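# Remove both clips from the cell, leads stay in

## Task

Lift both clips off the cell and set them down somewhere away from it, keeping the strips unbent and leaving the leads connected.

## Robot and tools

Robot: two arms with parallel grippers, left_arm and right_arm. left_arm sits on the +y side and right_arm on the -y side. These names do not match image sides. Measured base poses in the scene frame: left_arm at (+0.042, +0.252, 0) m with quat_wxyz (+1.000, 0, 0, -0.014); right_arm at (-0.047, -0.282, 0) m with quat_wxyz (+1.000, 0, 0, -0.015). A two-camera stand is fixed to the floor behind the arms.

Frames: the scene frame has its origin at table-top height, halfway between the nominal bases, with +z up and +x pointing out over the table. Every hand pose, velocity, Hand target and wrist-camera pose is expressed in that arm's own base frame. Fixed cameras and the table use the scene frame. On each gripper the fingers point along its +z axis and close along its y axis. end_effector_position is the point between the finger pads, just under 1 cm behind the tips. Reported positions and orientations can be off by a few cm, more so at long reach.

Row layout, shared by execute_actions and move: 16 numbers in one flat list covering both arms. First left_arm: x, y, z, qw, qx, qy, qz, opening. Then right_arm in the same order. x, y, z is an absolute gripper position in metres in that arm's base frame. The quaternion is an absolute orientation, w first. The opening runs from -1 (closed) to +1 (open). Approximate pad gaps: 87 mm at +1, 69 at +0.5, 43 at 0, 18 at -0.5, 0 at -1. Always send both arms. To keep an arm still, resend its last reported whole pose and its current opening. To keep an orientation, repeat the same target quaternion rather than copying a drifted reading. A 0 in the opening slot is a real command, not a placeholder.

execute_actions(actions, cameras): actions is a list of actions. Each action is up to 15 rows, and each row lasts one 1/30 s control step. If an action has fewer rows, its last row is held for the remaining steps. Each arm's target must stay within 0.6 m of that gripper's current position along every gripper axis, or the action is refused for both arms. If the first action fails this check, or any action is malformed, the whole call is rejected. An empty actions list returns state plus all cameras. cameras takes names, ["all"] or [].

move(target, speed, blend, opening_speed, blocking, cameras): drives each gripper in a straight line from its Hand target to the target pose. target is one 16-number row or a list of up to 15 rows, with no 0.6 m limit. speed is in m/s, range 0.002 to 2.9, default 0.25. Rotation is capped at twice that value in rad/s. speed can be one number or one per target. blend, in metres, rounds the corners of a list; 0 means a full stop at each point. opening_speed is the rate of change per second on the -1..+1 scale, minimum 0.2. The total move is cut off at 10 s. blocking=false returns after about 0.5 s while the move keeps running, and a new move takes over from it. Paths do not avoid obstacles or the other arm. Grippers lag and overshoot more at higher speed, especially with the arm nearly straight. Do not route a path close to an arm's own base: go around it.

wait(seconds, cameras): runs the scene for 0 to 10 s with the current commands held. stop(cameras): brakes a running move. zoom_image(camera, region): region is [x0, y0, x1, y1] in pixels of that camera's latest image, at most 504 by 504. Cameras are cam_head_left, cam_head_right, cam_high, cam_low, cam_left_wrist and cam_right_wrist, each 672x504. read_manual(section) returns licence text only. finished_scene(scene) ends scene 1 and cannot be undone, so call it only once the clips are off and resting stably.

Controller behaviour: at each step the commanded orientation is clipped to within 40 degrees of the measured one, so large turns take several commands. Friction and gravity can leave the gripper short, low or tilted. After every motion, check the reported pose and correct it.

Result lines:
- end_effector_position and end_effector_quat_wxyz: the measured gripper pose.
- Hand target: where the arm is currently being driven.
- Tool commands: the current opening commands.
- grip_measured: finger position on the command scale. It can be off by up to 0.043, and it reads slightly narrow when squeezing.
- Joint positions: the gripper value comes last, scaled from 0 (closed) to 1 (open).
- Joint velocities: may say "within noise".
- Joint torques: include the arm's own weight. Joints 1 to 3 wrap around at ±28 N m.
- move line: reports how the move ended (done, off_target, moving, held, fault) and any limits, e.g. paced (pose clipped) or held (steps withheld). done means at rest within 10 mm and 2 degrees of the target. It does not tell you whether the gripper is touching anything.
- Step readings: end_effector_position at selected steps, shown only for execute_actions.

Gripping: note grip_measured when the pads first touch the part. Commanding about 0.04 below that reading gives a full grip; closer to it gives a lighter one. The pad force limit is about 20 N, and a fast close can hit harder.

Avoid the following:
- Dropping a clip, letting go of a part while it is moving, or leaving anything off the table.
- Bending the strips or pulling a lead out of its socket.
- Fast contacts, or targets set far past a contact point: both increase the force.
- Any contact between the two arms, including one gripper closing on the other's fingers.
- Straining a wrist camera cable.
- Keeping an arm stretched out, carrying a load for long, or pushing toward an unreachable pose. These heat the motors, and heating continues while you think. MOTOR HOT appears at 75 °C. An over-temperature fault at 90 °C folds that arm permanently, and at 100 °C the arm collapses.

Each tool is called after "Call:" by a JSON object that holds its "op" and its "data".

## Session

Call:
{"op": "execute_actions", "data": {"actions": []}}

Scene clock: 0.00 s.
left_arm: end_effector_position=(+0.2539, -0.0524, +0.1868) grip_measured=+0.993 end_effector_quat_wxyz=(+0.586, -0.016, +0.730, -0.351) | right_arm: end_effector_position=(+0.2478, +0.0554, +0.1728) grip_measured=+0.989 end_effector_quat_wxyz=(+0.673, -0.039, +0.739, -0.003)
Joint positions: left_arm=[0.428 0.593 0.278 0.201 0.942 -0.469 0.997] | right_arm=[0.57 0.32 0.249 -0.039 0.518 -0.003 0.994]
Joint velocities: within noise
Joint torques (N m): no reading
Heat: left arm: 32 °C; right arm: 32 °C.
Hand target: left_arm +0.2550, -0.0519, +0.1928; +0.592, -0.010, +0.727, -0.348 | right_arm +0.2479, +0.0551, +0.1754; +0.674, -0.038, +0.738, -0.003
Tool commands: left_gripper/opening=+1.0 right_gripper/opening=+1.0

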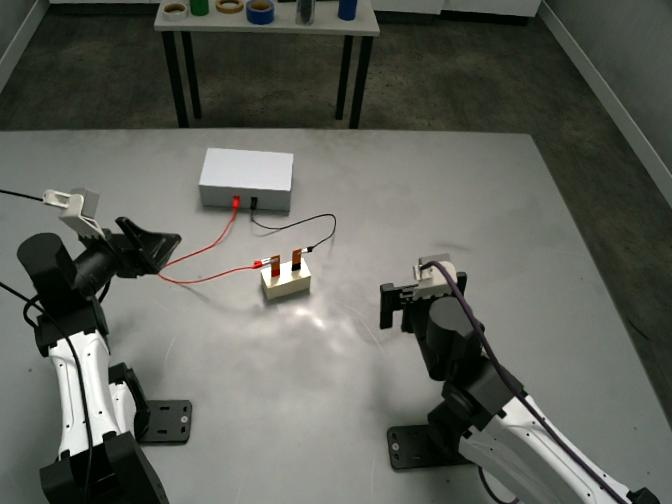

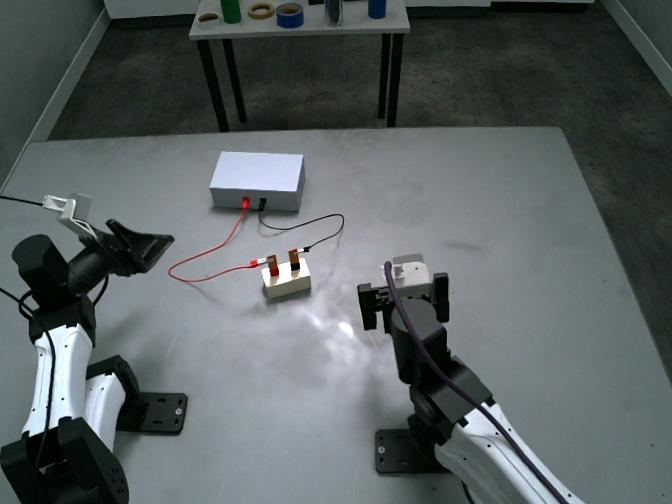

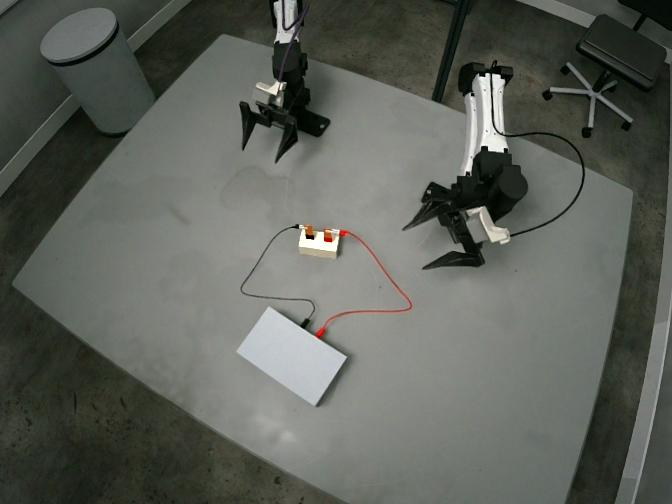

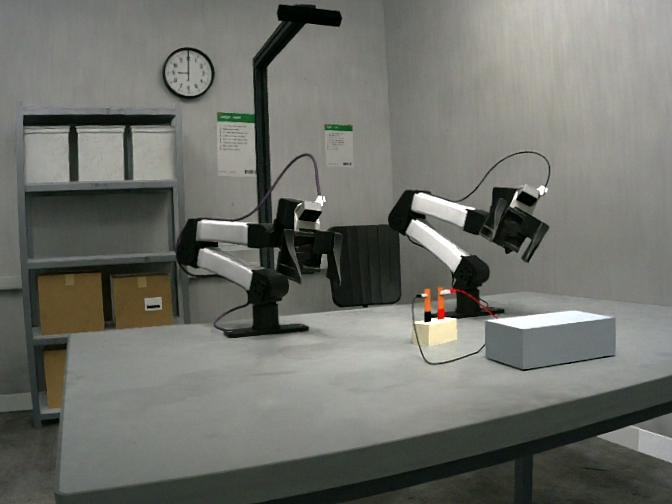

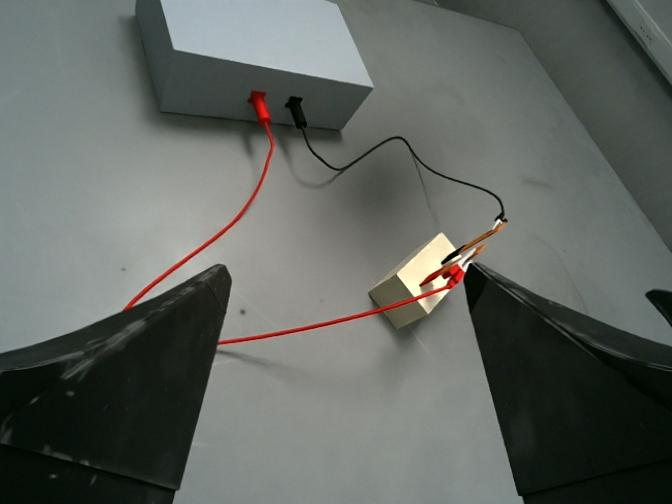

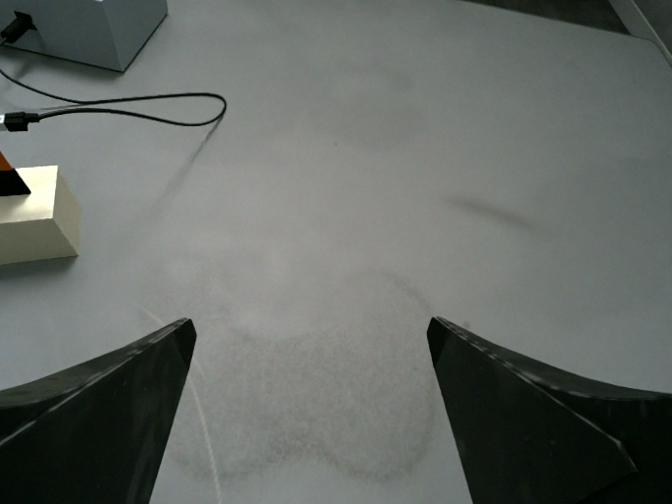

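Call:
{"op": "zoom_image", "data": {"camera": "cam_head_left", "region": [240, 230, 340, 310]}}

Call:
{"op": "zoom_image", "data": {"camera": "cam_high", "region": [280, 210, 360, 270]}}

Call:
{"op": "zoom_image", "data": {"camera": "cam_low", "region": [400, 270, 500, 350]}}

Scaled by 5.040 from the camera's 672x504 image, which has a finer 960x720 frame.

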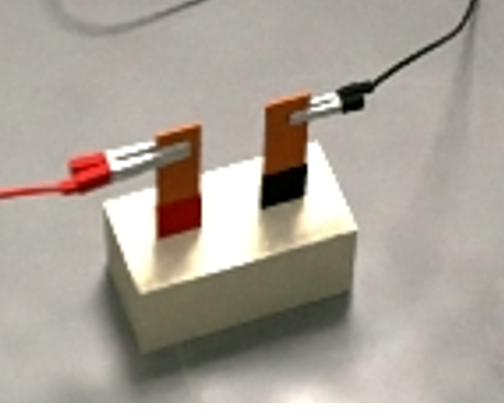

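Scaled by 6.300 from the camera's 672x504 image, which has a finer 960x720 frame.

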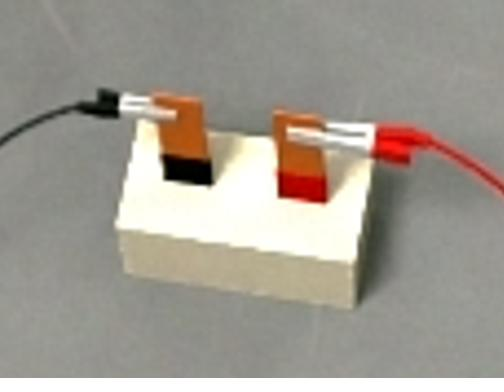

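Scaled by 5.040 from the camera's 672x504 image, which has a finer 960x720 frame.

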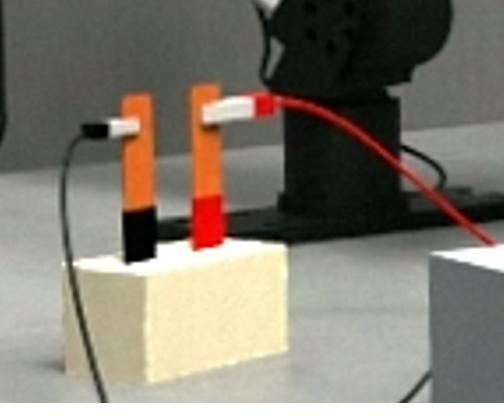

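Call:
{"op": "move", "data": {"target": [0.297,-0.270,0.175,0.537,0,0.843,0,1,0.2479,0.0551,0.1754,0.674,-0.038,0.738,-0.003,1], "cameras": ["cam_left_wrist","cam_low"]}}

Call:
{"op": "zoom_image", "data": {"camera": "cam_left_wrist", "region": [200, 180, 500, 380]}}

Scene clock: 3.17 s.
left_arm: end_effector_position=(+0.2929, -0.2653, +0.1640) grip_measured=+0.993 end_effector_quat_wxyz=(+0.528, +0.015, +0.849, +0.006) | right_arm: end_effector_position=(+0.2478, +0.0554, +0.1728) grip_measured=+0.989 end_effector_quat_wxyz=(+0.673, -0.039, +0.739, -0.003)
Joint positions: left_arm=[-1.046 1.518 1.092 -0.345 -0.885 -0.615 0.997] | right_arm=[0.57 0.32 0.249 -0.039 0.518 -0.003 0.994]
Joint torques (N m): left_arm=[0.06 -5.65 11.96 1.19 -0.39 -0.12] | right_arm=[0.35 1.44 7.01 2.15 0.02 0.06]
Heat: left arm: 33 °C; right arm: 32 °C.
Hand target: left_arm +0.2968, -0.2698, +0.1750; +0.537, +0.000, +0.843, +0.000 | right_arm +0.2479, +0.0551, +0.1754; +0.674, -0.038, +0.738, -0.003
Off the commanded pose: left_arm 0.013 m, 2 deg | right_arm 0.003 m, 0 deg.
move: off_target (left_arm)
Images, in order (width x height): cam_low 672x504, cam_left_wrist 672x504.

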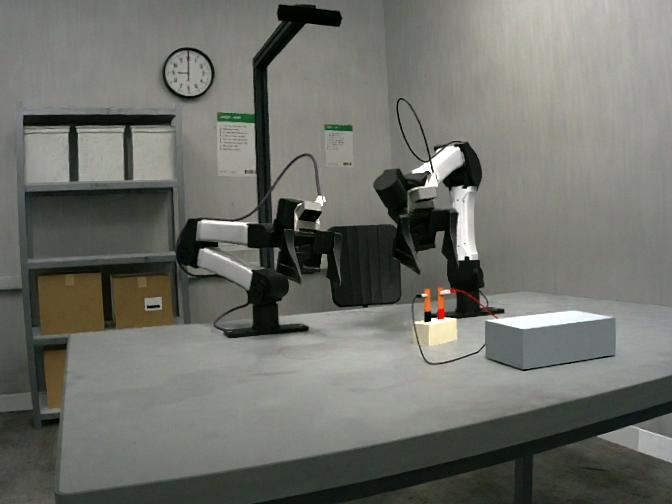

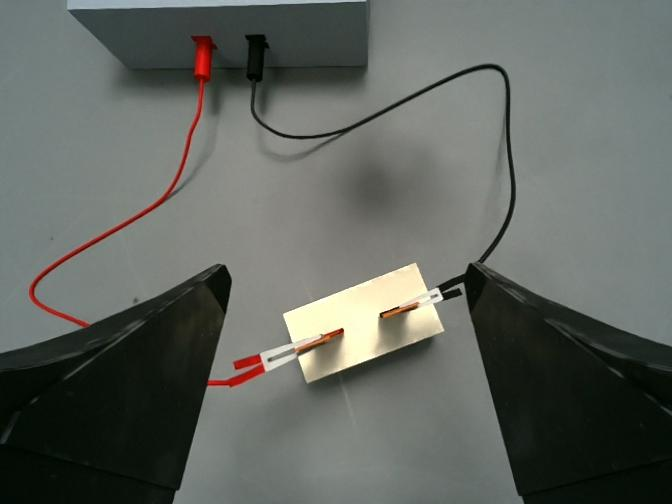

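Scaled by 1.680 from the camera's 672x504 image, which has a finer 960x720 frame.

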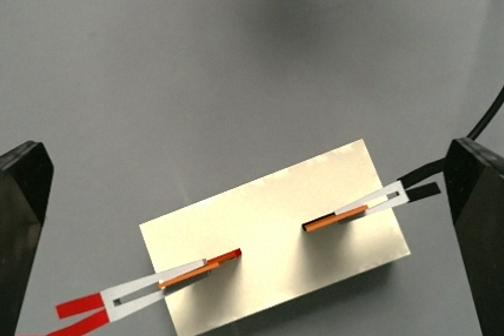

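Call:
{"op": "move", "data": {"target": [0.256,-0.208,0.150,0.1785,0.5516,0.8055,-0.1223,0,0.41,0.08,0.17,0.1233,-0.8021,0.5565,0.1778,0], "cameras": ["all"]}}

Call:
{"op": "zoom_image", "data": {"camera": "cam_left_wrist", "region": [200, 100, 500, 400]}}

Call:
{"op": "zoom_image", "data": {"camera": "cam_low", "region": [380, 240, 500, 360]}}

Scene clock: 9.97 s.
left_arm: end_effector_position=(+0.2509, -0.2042, +0.1423) grip_measured=+0.000 end_effector_quat_wxyz=(+0.170, +0.547, +0.811, -0.116) | right_arm: end_effector_position=(+0.4171, +0.0799, +0.1729) grip_measured=+0.000 end_effector_quat_wxyz=(-0.197, +0.792, -0.569, -0.100)
Joint positions: left_arm=[-0.629 1.563 1.369 -1.021 0.217 0.519 0.5] | right_arm=[0.104 2.057 2.113 -1.505 -0.43 -1.764 0.5]
Joint torques (N m): left_arm=[0.77 -5.7 11.41 0.75 0.35 0.25] | right_arm=[0.73 -10.15 7.08 -0.14 -0.36 -0.11]
Heat: left arm: 34 °C; right arm: 33 °C.
Hand target: left_arm +0.2559, -0.2079, +0.1500; +0.179, +0.552, +0.806, -0.122 | right_arm +0.4098, +0.0801, +0.1698; -0.180, +0.795, -0.567, -0.114
Off the commanded pose: left_arm 0.010 m, 1 deg | right_arm 0.008 m, 12 deg.
joint sent to its limit (right arm) — joint 4 (wrist pitch), lower limit. The joint targets are off in orientation, not in position.
move: off_target (right_arm)

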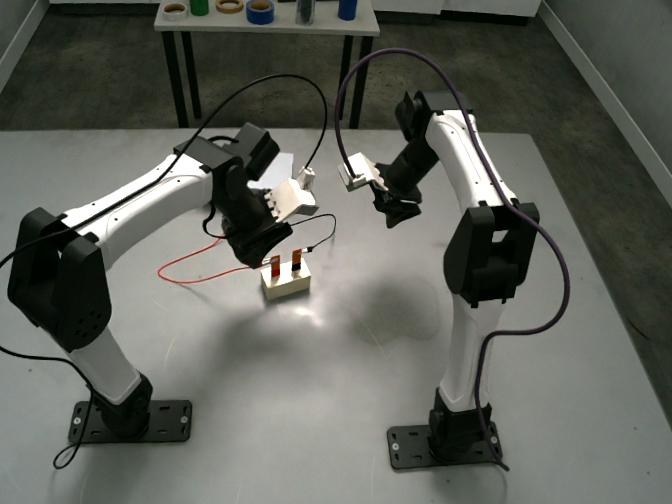

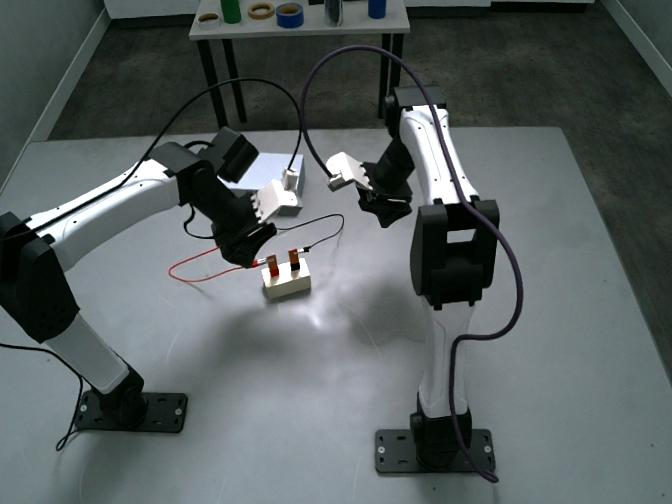

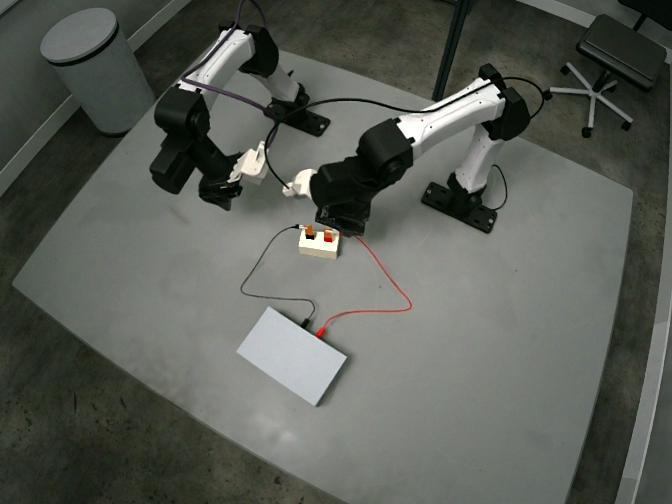

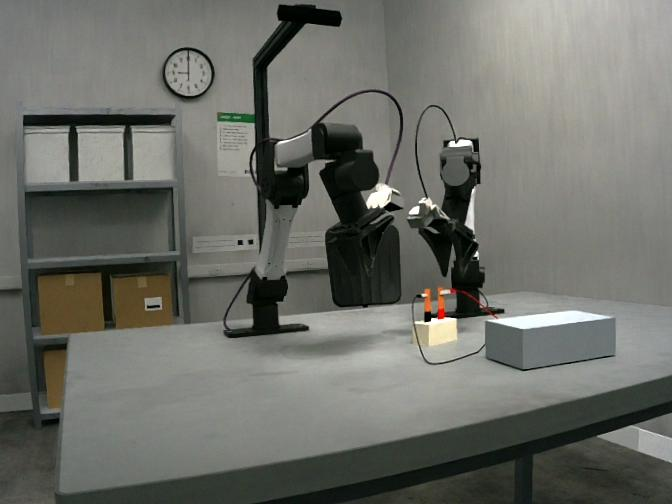

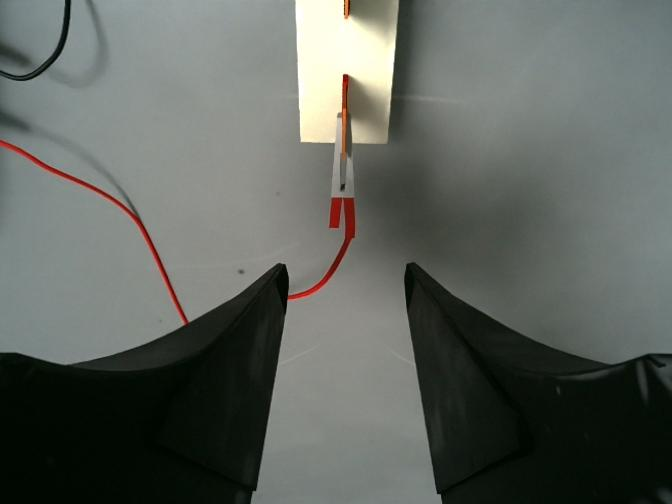

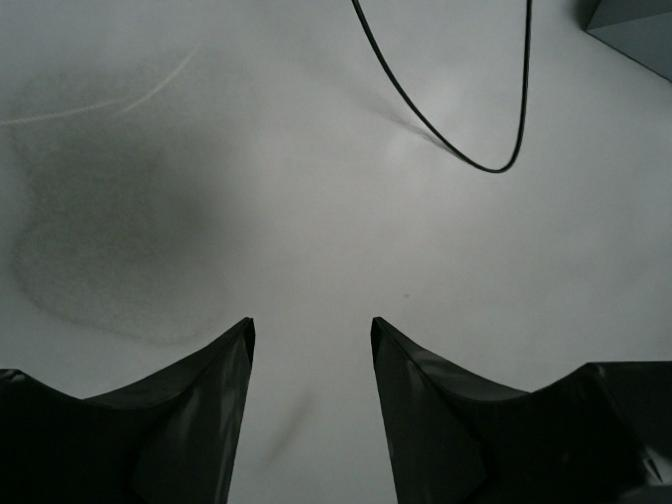

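Scaled by 1.680 from the camera's 672x504 image, which has a finer 960x720 frame.

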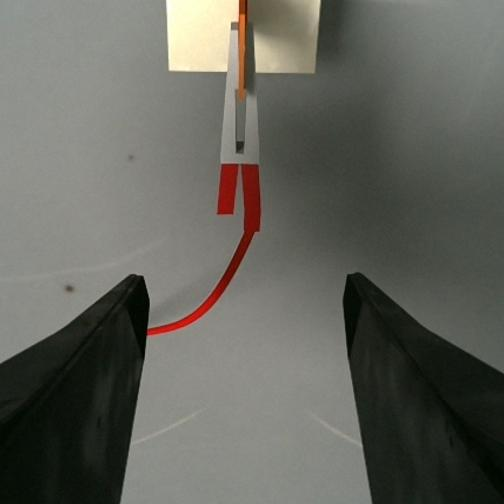

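Scaled by 4.200 from the camera's 672x504 image, which has a finer 960x720 frame.

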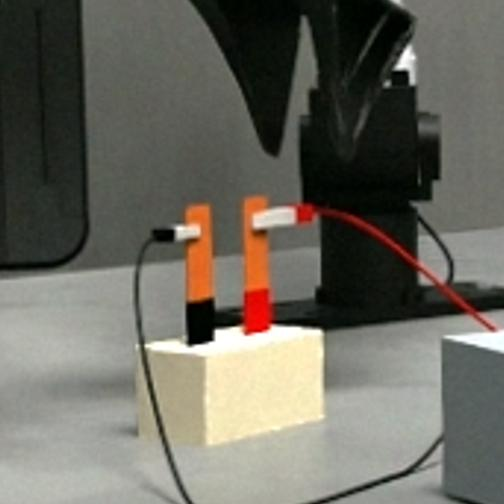

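Call:
{"op": "move", "data": {"target": [0.2555,-0.209,0.121,0.1785,0.5516,0.8055,-0.1223,0,0.41,0.08,0.17,0.1233,-0.8021,0.5565,0.1778,0], "speed": 0.1, "cameras": ["cam_left_wrist","cam_low"]}}

Call:
{"op": "zoom_image", "data": {"camera": "cam_left_wrist", "region": [240, 150, 440, 350]}}

Call:
{"op": "zoom_image", "data": {"camera": "cam_low", "region": [400, 260, 480, 340]}}

Scene clock: 11.97 s.
left_arm: end_effector_position=(+0.2545, -0.2069, +0.1251) grip_measured=+0.000 end_effector_quat_wxyz=(+0.178, +0.547, +0.809, -0.117) | right_arm: end_effector_position=(+0.4171, +0.0798, +0.1728) grip_measured=+0.000 end_effector_quat_wxyz=(-0.197, +0.792, -0.569, -0.099)
Joint positions: left_arm=[-0.629 1.563 1.297 -0.932 0.218 0.52 0.5] | right_arm=[0.104 2.057 2.113 -1.505 -0.429 -1.764 0.5]
Joint torques (N m): left_arm=[0.49 -5.72 7.02 1.04 0.34 0.21] | right_arm=[0.76 -10.17 7.08 -0.14 -0.35 -0.06]
Heat: left arm: 34 °C; right arm: 33 °C.
Hand target: left_arm +0.2554, -0.2089, +0.1210; +0.178, +0.552, +0.806, -0.122 | right_arm +0.4098, +0.0801, +0.1698; -0.180, +0.795, -0.567, -0.114
Off the commanded pose: left_arm 0.005 m, 1 deg | right_arm 0.008 m, 12 deg.
joint sent to its limit (right arm) — joint 4 (wrist pitch), lower limit. The joint targets are off in orientation, not in position.
move: off_target (right_arm)
Images, in order (width x height): cam_low 672x504, cam_left_wrist 672x504.

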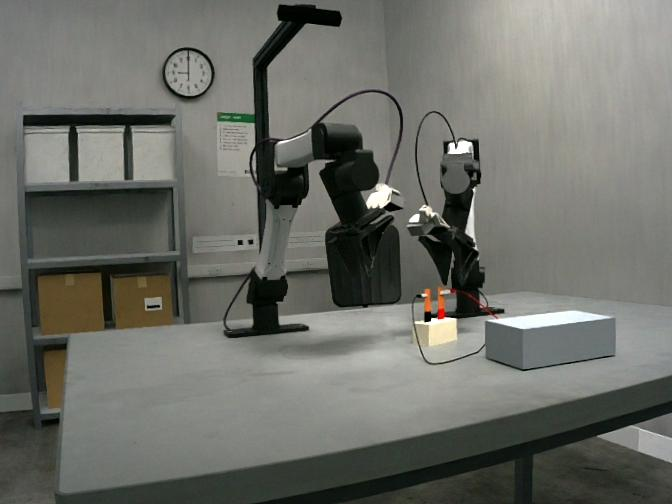

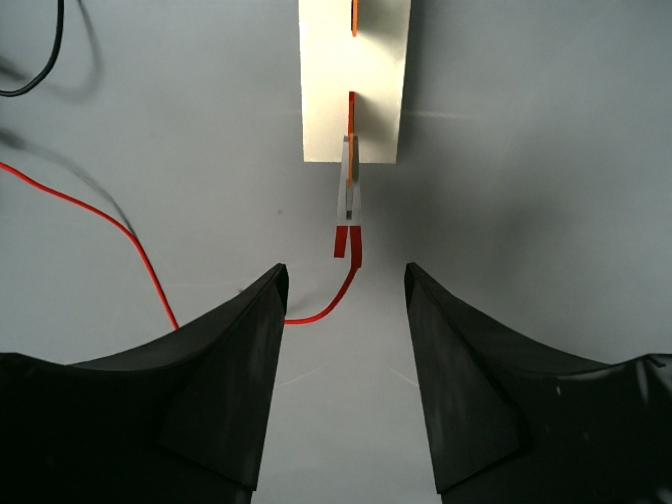

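Scaled by 2.520 from the camera's 672x504 image, which has a finer 960x720 frame.

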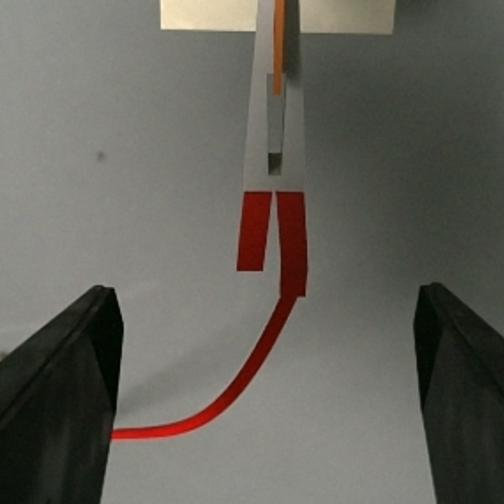

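Scaled by 6.300 from the camera's 672x504 image, which has a finer 960x720 frame.

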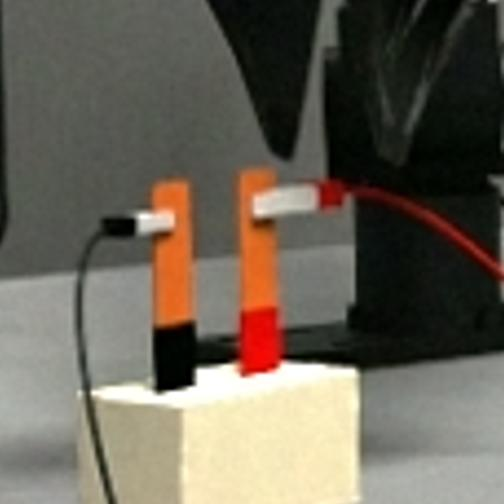

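Call:
{"op": "move", "data": {"target": [0.2550,-0.209,0.108,0.1785,0.5516,0.8055,-0.1223,-0.2,0.41,0.08,0.17,0.1233,-0.8021,0.5565,0.1778,0], "speed": 0.08, "cameras": ["cam_left_wrist","cam_low"]}}

Call:
{"op": "zoom_image", "data": {"camera": "cam_left_wrist", "region": [240, 150, 440, 350]}}

Call:
{"op": "zoom_image", "data": {"camera": "cam_low", "region": [400, 260, 480, 340]}}

Scene clock: 13.90 s.
left_arm: end_effector_position=(+0.2545, -0.2069, +0.1129) grip_measured=-0.200 end_effector_quat_wxyz=(+0.179, +0.547, +0.809, -0.117) | right_arm: end_effector_position=(+0.4172, +0.0798, +0.1729) grip_measured=+0.000 end_effector_quat_wxyz=(-0.197, +0.792, -0.569, -0.099)
Joint positions: left_arm=[-0.629 1.563 1.248 -0.88 0.218 0.52 0.4] | right_arm=[0.104 2.057 2.113 -1.505 -0.429 -1.765 0.5]
Joint torques (N m): left_arm=[0.39 -5.57 6.98 1.05 0.34 0.19] | right_arm=[0.75 -10.17 7.06 -0.14 -0.35 -0.06]
Heat: left arm: 34 °C; right arm: 33 °C.
Hand target: left_arm +0.2550, -0.2090, +0.1081; +0.179, +0.552, +0.806, -0.122 | right_arm +0.4098, +0.0801, +0.1698; -0.180, +0.795, -0.567, -0.114
Off the commanded pose: left_arm 0.005 m, 1 deg | right_arm 0.008 m, 13 deg.
joint sent to its limit (right arm) — joint 4 (wrist pitch), lower limit. The joint targets are off in orientation, not in position.
move: off_target (right_arm)
Images, in order (width x height): cam_low 672x504, cam_left_wrist 672x504.

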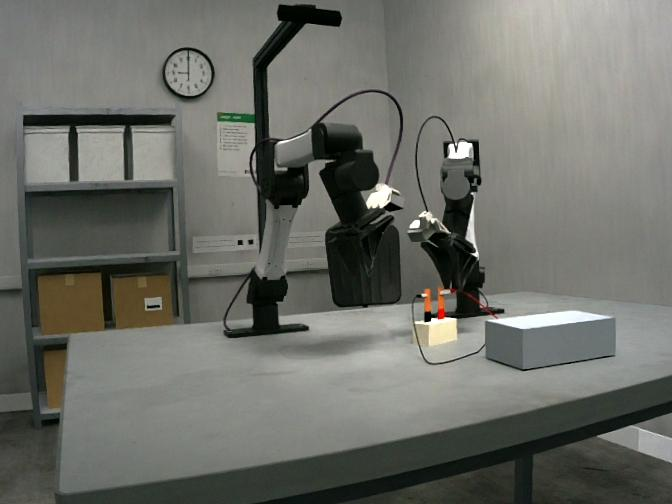

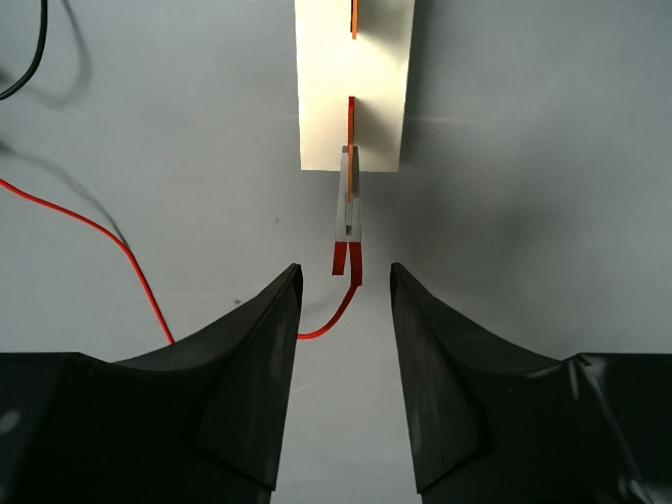

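Scaled by 2.520 from the camera's 672x504 image, which has a finer 960x720 frame.

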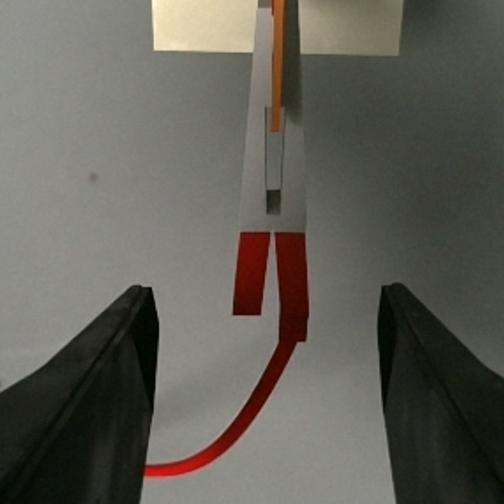

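Scaled by 6.300 from the camera's 672x504 image, which has a finer 960x720 frame.

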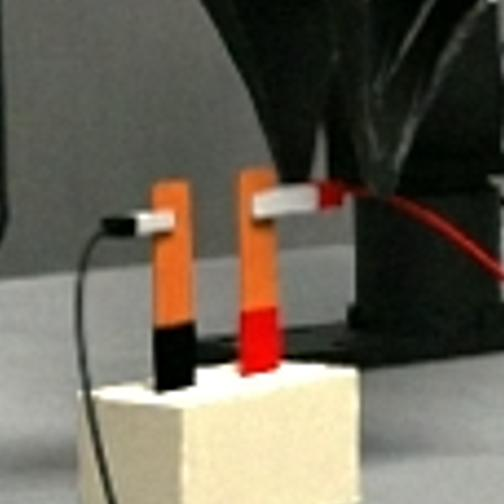

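Call:
{"op": "move", "data": {"target": [0.2543,-0.2093,0.0962,0.1785,0.5516,0.8055,-0.1223,-0.4,0.41,0.08,0.17,0.1233,-0.8021,0.5565,0.1778,0], "speed": 0.08, "cameras": ["cam_left_wrist","cam_low"]}}

Call:
{"op": "zoom_image", "data": {"camera": "cam_left_wrist", "region": [240, 150, 440, 350]}}

Call:
{"op": "zoom_image", "data": {"camera": "cam_low", "region": [400, 260, 480, 340]}}

Scene clock: 15.87 s.
left_arm: end_effector_position=(+0.2543, -0.2068, +0.1003) grip_measured=-0.400 end_effector_quat_wxyz=(+0.178, +0.547, +0.809, -0.117) | right_arm: end_effector_position=(+0.4172, +0.0798, +0.1729) grip_measured=+0.000 end_effector_quat_wxyz=(-0.197, +0.792, -0.569, -0.099)
Joint positions: left_arm=[-0.629 1.569 1.205 -0.833 0.218 0.52 0.3] | right_arm=[0.104 2.057 2.113 -1.505 -0.429 -1.765 0.5]
Joint torques (N m): left_arm=[0.21 -5.82 6.95 1.01 0.33 0.17] | right_arm=[0.75 -10.15 7.05 -0.14 -0.35 -0.06]
Heat: left arm: 35 °C; right arm: 34 °C.
Hand target: left_arm +0.2543, -0.2093, +0.0963; +0.179, +0.552, +0.806, -0.122 | right_arm +0.4098, +0.0801, +0.1698; -0.180, +0.795, -0.567, -0.114
Off the commanded pose: left_arm 0.005 m, 1 deg | right_arm 0.008 m, 13 deg.
joint sent to its limit (right arm) — joint 4 (wrist pitch), lower limit. The joint targets are off in orientation, not in position.
move: off_target (right_arm)
Images, in order (width x height): cam_low 672x504, cam_left_wrist 672x504.

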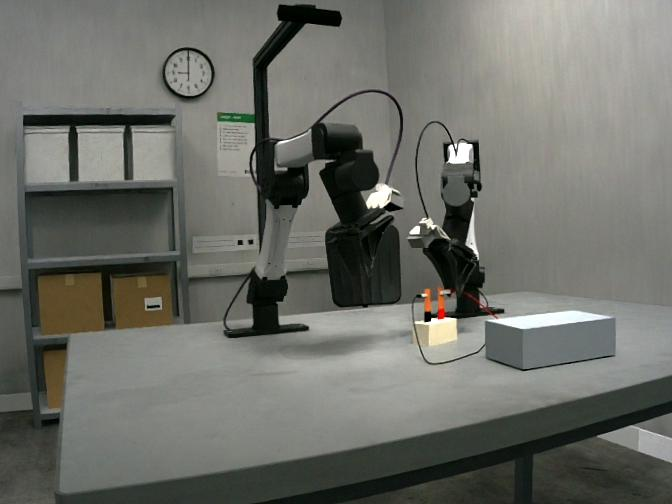

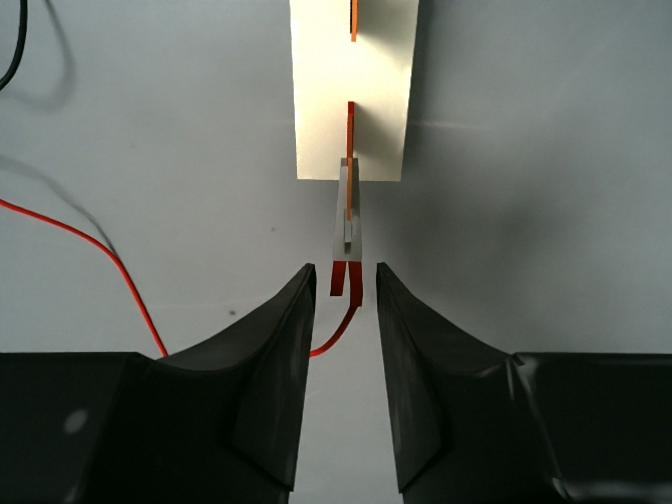

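Scaled by 2.520 from the camera's 672x504 image, which has a finer 960x720 frame.

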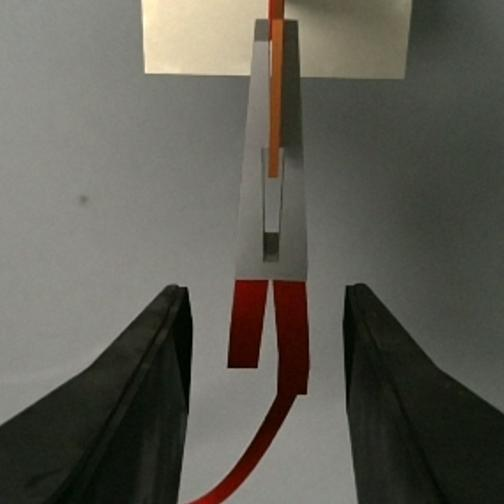

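Scaled by 6.300 from the camera's 672x504 image, which has a finer 960x720 frame.

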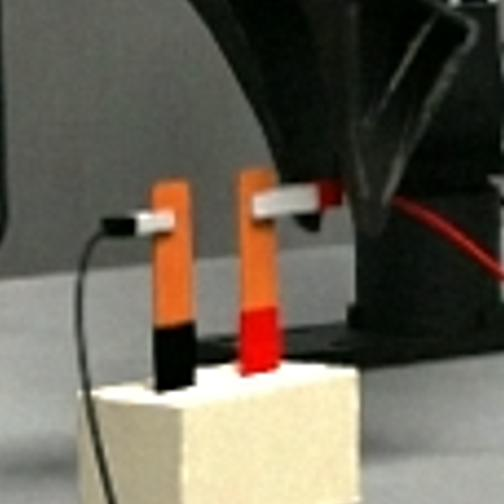

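Call:
{"op": "move", "data": {"target": [0.2543,-0.2103,0.1015,0.1785,0.5516,0.8055,-0.1223,-0.4,0.41,0.08,0.17,0.1233,-0.8021,0.5565,0.1778,0], "speed": 0.08, "cameras": ["cam_left_wrist","cam_low"]}}

Call:
{"op": "zoom_image", "data": {"camera": "cam_left_wrist", "region": [240, 150, 440, 350]}}

Call:
{"op": "zoom_image", "data": {"camera": "cam_low", "region": [400, 260, 480, 340]}}

Scene clock: 18.03 s.
left_arm: end_effector_position=(+0.2545, -0.2069, +0.1004) grip_measured=-0.400 end_effector_quat_wxyz=(+0.179, +0.547, +0.809, -0.117) | right_arm: end_effector_position=(+0.4172, +0.0798, +0.1729) grip_measured=+0.000 end_effector_quat_wxyz=(-0.197, +0.792, -0.569, -0.099)
Joint positions: left_arm=[-0.629 1.569 1.205 -0.832 0.218 0.52 0.3] | right_arm=[0.104 2.057 2.113 -1.505 -0.429 -1.765 0.5]
Joint torques (N m): left_arm=[-0.01 -5.87 9.03 0.82 0.32 0.14] | right_arm=[0.75 -10.15 7.06 -0.14 -0.35 -0.06]
Heat: left arm: 35 °C; right arm: 34 °C.
Hand target: left_arm +0.2543, -0.2103, +0.1015; +0.179, +0.552, +0.805, -0.122 | right_arm +0.4098, +0.0801, +0.1698; -0.180, +0.795, -0.567, -0.114
Off the commanded pose: left_arm 0.004 m, 1 deg | right_arm 0.008 m, 13 deg.
joint sent to its limit (right arm) — joint 4 (wrist pitch), lower limit. The joint targets are off in orientation, not in position.
move: off_target (right_arm)
Images, in order (width x height): cam_low 672x504, cam_left_wrist 672x504.

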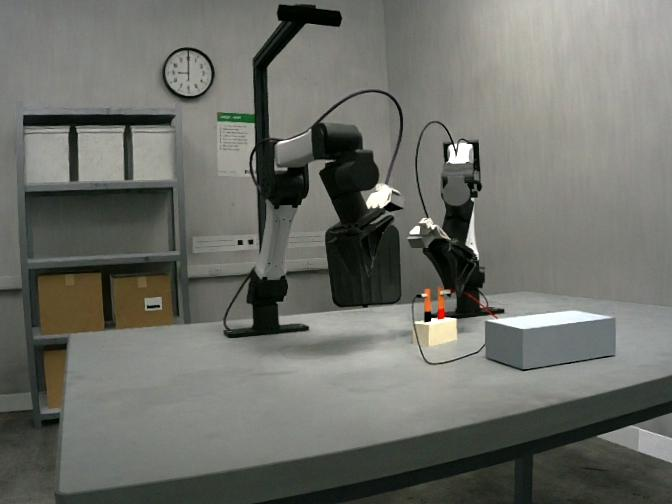

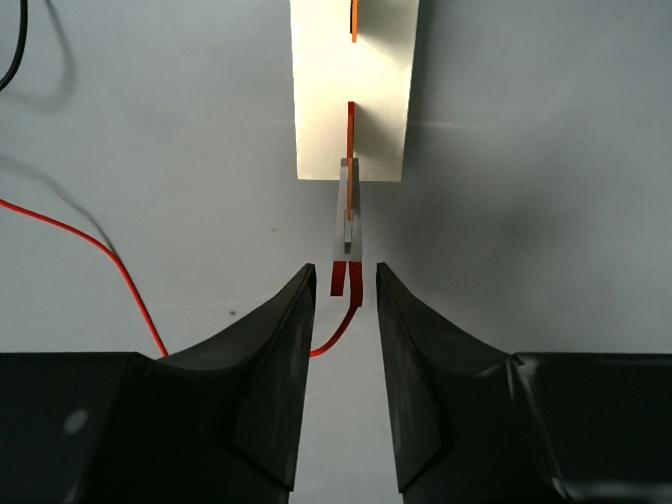

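Scaled by 2.520 from the camera's 672x504 image, which has a finer 960x720 frame.

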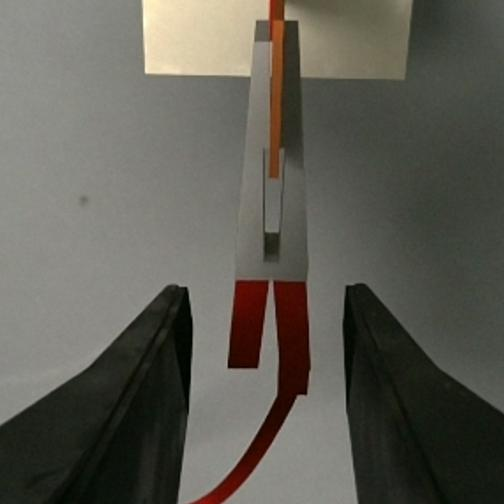

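Scaled by 6.300 from the camera's 672x504 image, which has a finer 960x720 frame.

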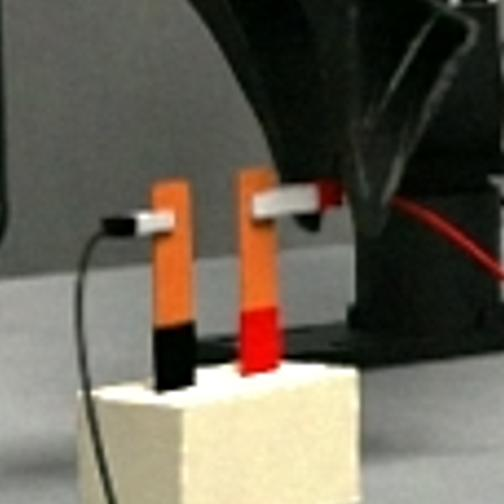

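Call:
{"op": "move", "data": {"target": [0.2543,-0.2103,0.1015,0.1785,0.5516,0.8055,-0.1223,-0.86,0.41,0.08,0.17,0.1233,-0.8021,0.5565,0.1778,0], "speed": 0.08, "opening_speed": 0.35, "cameras": ["cam_left_wrist","cam_low"]}}

Call:
{"op": "zoom_image", "data": {"camera": "cam_left_wrist", "region": [240, 150, 440, 350]}}

Call:
{"op": "zoom_image", "data": {"camera": "cam_low", "region": [400, 260, 480, 340]}}

Scene clock: 19.87 s.
left_arm: end_effector_position=(+0.2544, -0.2068, +0.1003) grip_measured=-0.762 end_effector_quat_wxyz=(+0.178, +0.547, +0.809, -0.117) | right_arm: end_effector_position=(+0.4172, +0.0798, +0.1729) grip_measured=+0.000 end_effector_quat_wxyz=(-0.197, +0.792, -0.569, -0.099)
Joint positions: left_arm=[-0.629 1.569 1.205 -0.833 0.218 0.52 0.119] | right_arm=[0.104 2.057 2.113 -1.505 -0.429 -1.765 0.5]
Joint torques (N m): left_arm=[-0.02 -5.86 9.02 0.83 0.32 0.14] | right_arm=[0.75 -10.17 7.08 -0.14 -0.35 -0.06]
Heat: left arm: 35 °C; right arm: 34 °C.
Hand target: left_arm +0.2542, -0.2103, +0.1015; +0.179, +0.552, +0.806, -0.122 | right_arm +0.4098, +0.0801, +0.1698; -0.180, +0.795, -0.567, -0.114
Off the commanded pose: left_arm 0.004 m, 1 deg | right_arm 0.008 m, 13 deg.
joint sent to its limit (right arm) — joint 4 (wrist pitch), lower limit. The joint targets are off in orientation, not in position.
move: off_target (right_arm)
Images, in order (width x height): cam_low 672x504, cam_left_wrist 672x504.

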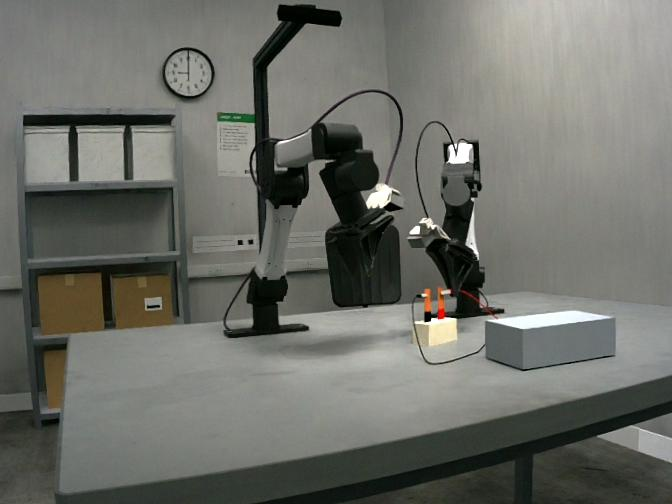

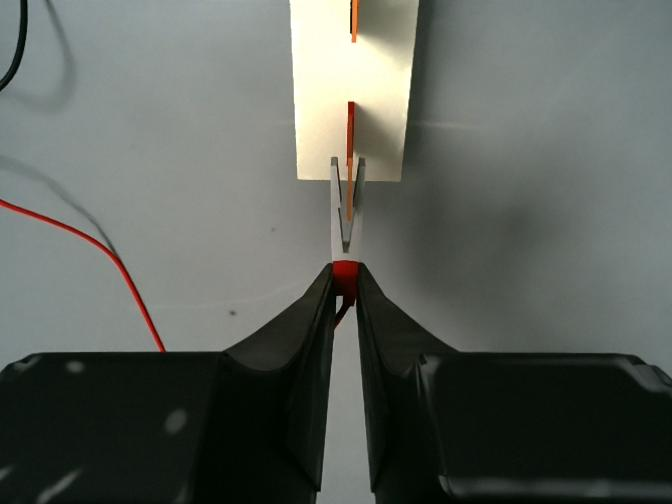

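Scaled by 2.520 from the camera's 672x504 image, which has a finer 960x720 frame.

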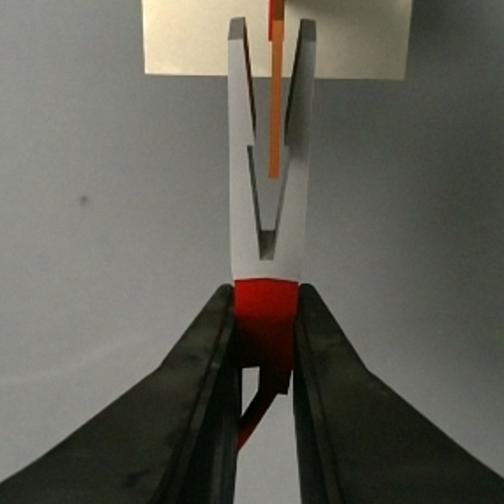

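Scaled by 6.300 from the camera's 672x504 image, which has a finer 960x720 frame.

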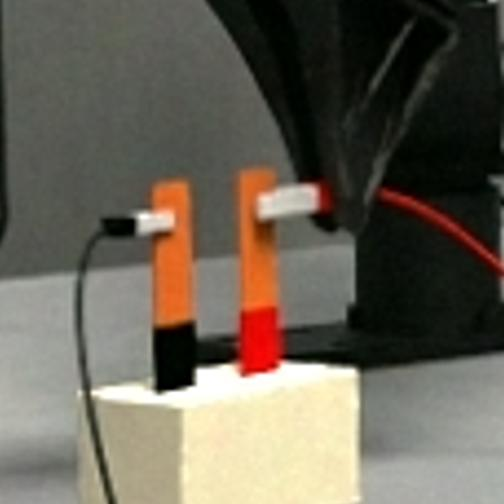

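Call:
{"op": "move", "data": {"target": [0.2505,-0.2020,0.1035,0.1785,0.5516,0.8055,-0.1223,-0.86,0.41,0.08,0.17,0.1233,-0.8021,0.5565,0.1778,0], "speed": 0.05, "cameras": ["cam_left_wrist"]}}

Call:
{"op": "zoom_image", "data": {"camera": "cam_left_wrist", "region": [240, 100, 440, 300]}}

Scene clock: 22.37 s.
left_arm: end_effector_position=(+0.2541, -0.2045, +0.1000) grip_measured=-0.762 end_effector_quat_wxyz=(+0.175, +0.547, +0.810, -0.116) | right_arm: end_effector_position=(+0.4172, +0.0798, +0.1729) grip_measured=+0.000 end_effector_quat_wxyz=(-0.197, +0.792, -0.569, -0.099)
Joint positions: left_arm=[-0.623 1.569 1.205 -0.84 0.219 0.525 0.119] | right_arm=[0.104 2.057 2.113 -1.505 -0.429 -1.765 0.5]
Joint torques (N m): left_arm=[0.77 -8.59 6.83 0.79 0.36 0.24] | right_arm=[0.75 -10.17 7.06 -0.14 -0.35 -0.06]
Heat: left arm: 35 °C; right arm: 34 °C.
Hand target: left_arm +0.2506, -0.2021, +0.1034; +0.179, +0.552, +0.806, -0.122 | right_arm +0.4098, +0.0801, +0.1698; -0.180, +0.795, -0.567, -0.114
Off the commanded pose: left_arm 0.006 m, 1 deg | right_arm 0.008 m, 13 deg.
joint sent to its limit (right arm) — joint 4 (wrist pitch), lower limit. The joint targets are off in orientation, not in position.
move: off_target (right_arm)
Images, in order (width x height): cam_left_wrist 672x504.

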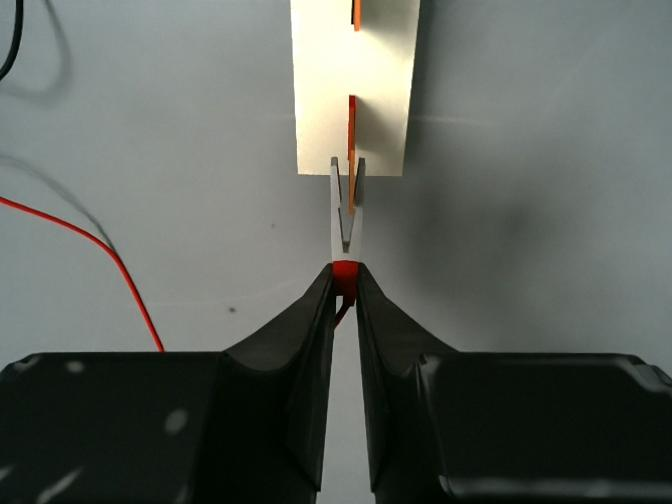

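Scaled by 2.520 from the camera's 672x504 image, which has a finer 960x720 frame.

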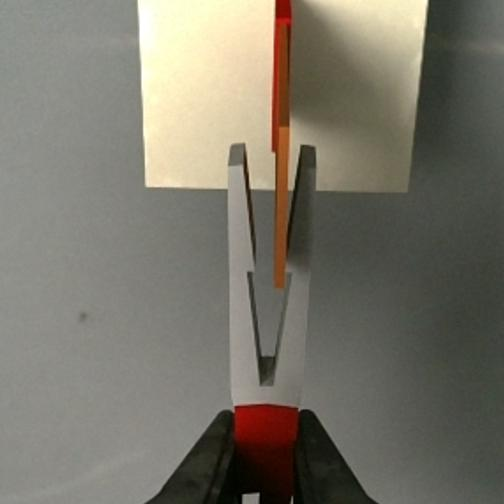

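Call:
{"op": "move", "data": {"target": [0.2470,-0.2015,0.1035,0.1785,0.5516,0.8055,-0.1223,-0.86,0.41,0.08,0.17,0.1233,-0.8021,0.5565,0.1778,0], "speed": 0.05, "cameras": ["cam_left_wrist"]}}

Call:
{"op": "zoom_image", "data": {"camera": "cam_left_wrist", "region": [240, 100, 440, 300]}}

Scene clock: 24.53 s.
left_arm: end_effector_position=(+0.2511, -0.2024, +0.0991) grip_measured=-0.762 end_effector_quat_wxyz=(+0.174, +0.547, +0.810, -0.116) | right_arm: end_effector_position=(+0.4172, +0.0798, +0.1729) grip_measured=+0.000 end_effector_quat_wxyz=(-0.197, +0.792, -0.569, -0.099)
Joint positions: left_arm=[-0.623 1.559 1.192 -0.841 0.219 0.525 0.119] | right_arm=[0.104 2.057 2.113 -1.505 -0.429 -1.765 0.5]
Joint torques (N m): left_arm=[0.31 -8.68 6.91 0.78 0.34 0.19] | right_arm=[0.76 -10.15 7.06 -0.14 -0.35 -0.06]
Heat: left arm: 35 °C; right arm: 34 °C.
Hand target: left_arm +0.2471, -0.2015, +0.1034; +0.178, +0.552, +0.806, -0.122 | right_arm +0.4098, +0.0801, +0.1698; -0.180, +0.795, -0.567, -0.114
Off the commanded pose: left_arm 0.006 m, 1 deg | right_arm 0.008 m, 13 deg.
joint sent to its limit (right arm) — joint 4 (wrist pitch), lower limit. The joint targets are off in orientation, not in position.
move: off_target (right_arm)
Images, in order (width x height): cam_left_wrist 672x504.

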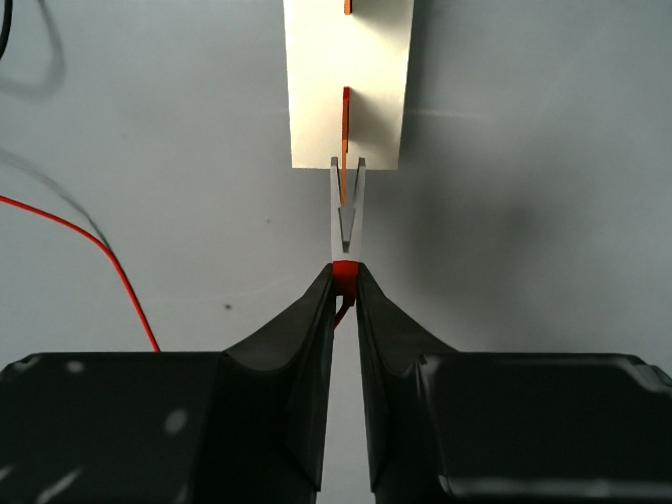

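Scaled by 2.520 from the camera's 672x504 image, which has a finer 960x720 frame.

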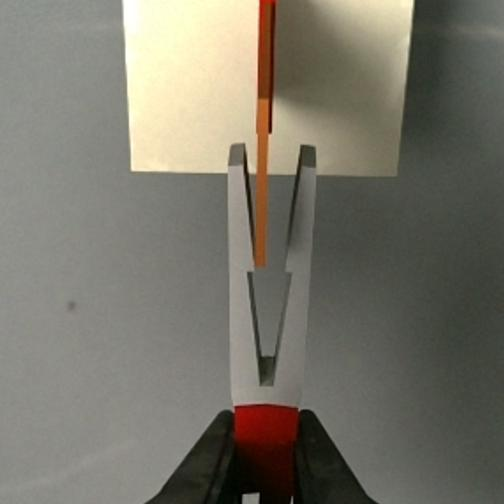

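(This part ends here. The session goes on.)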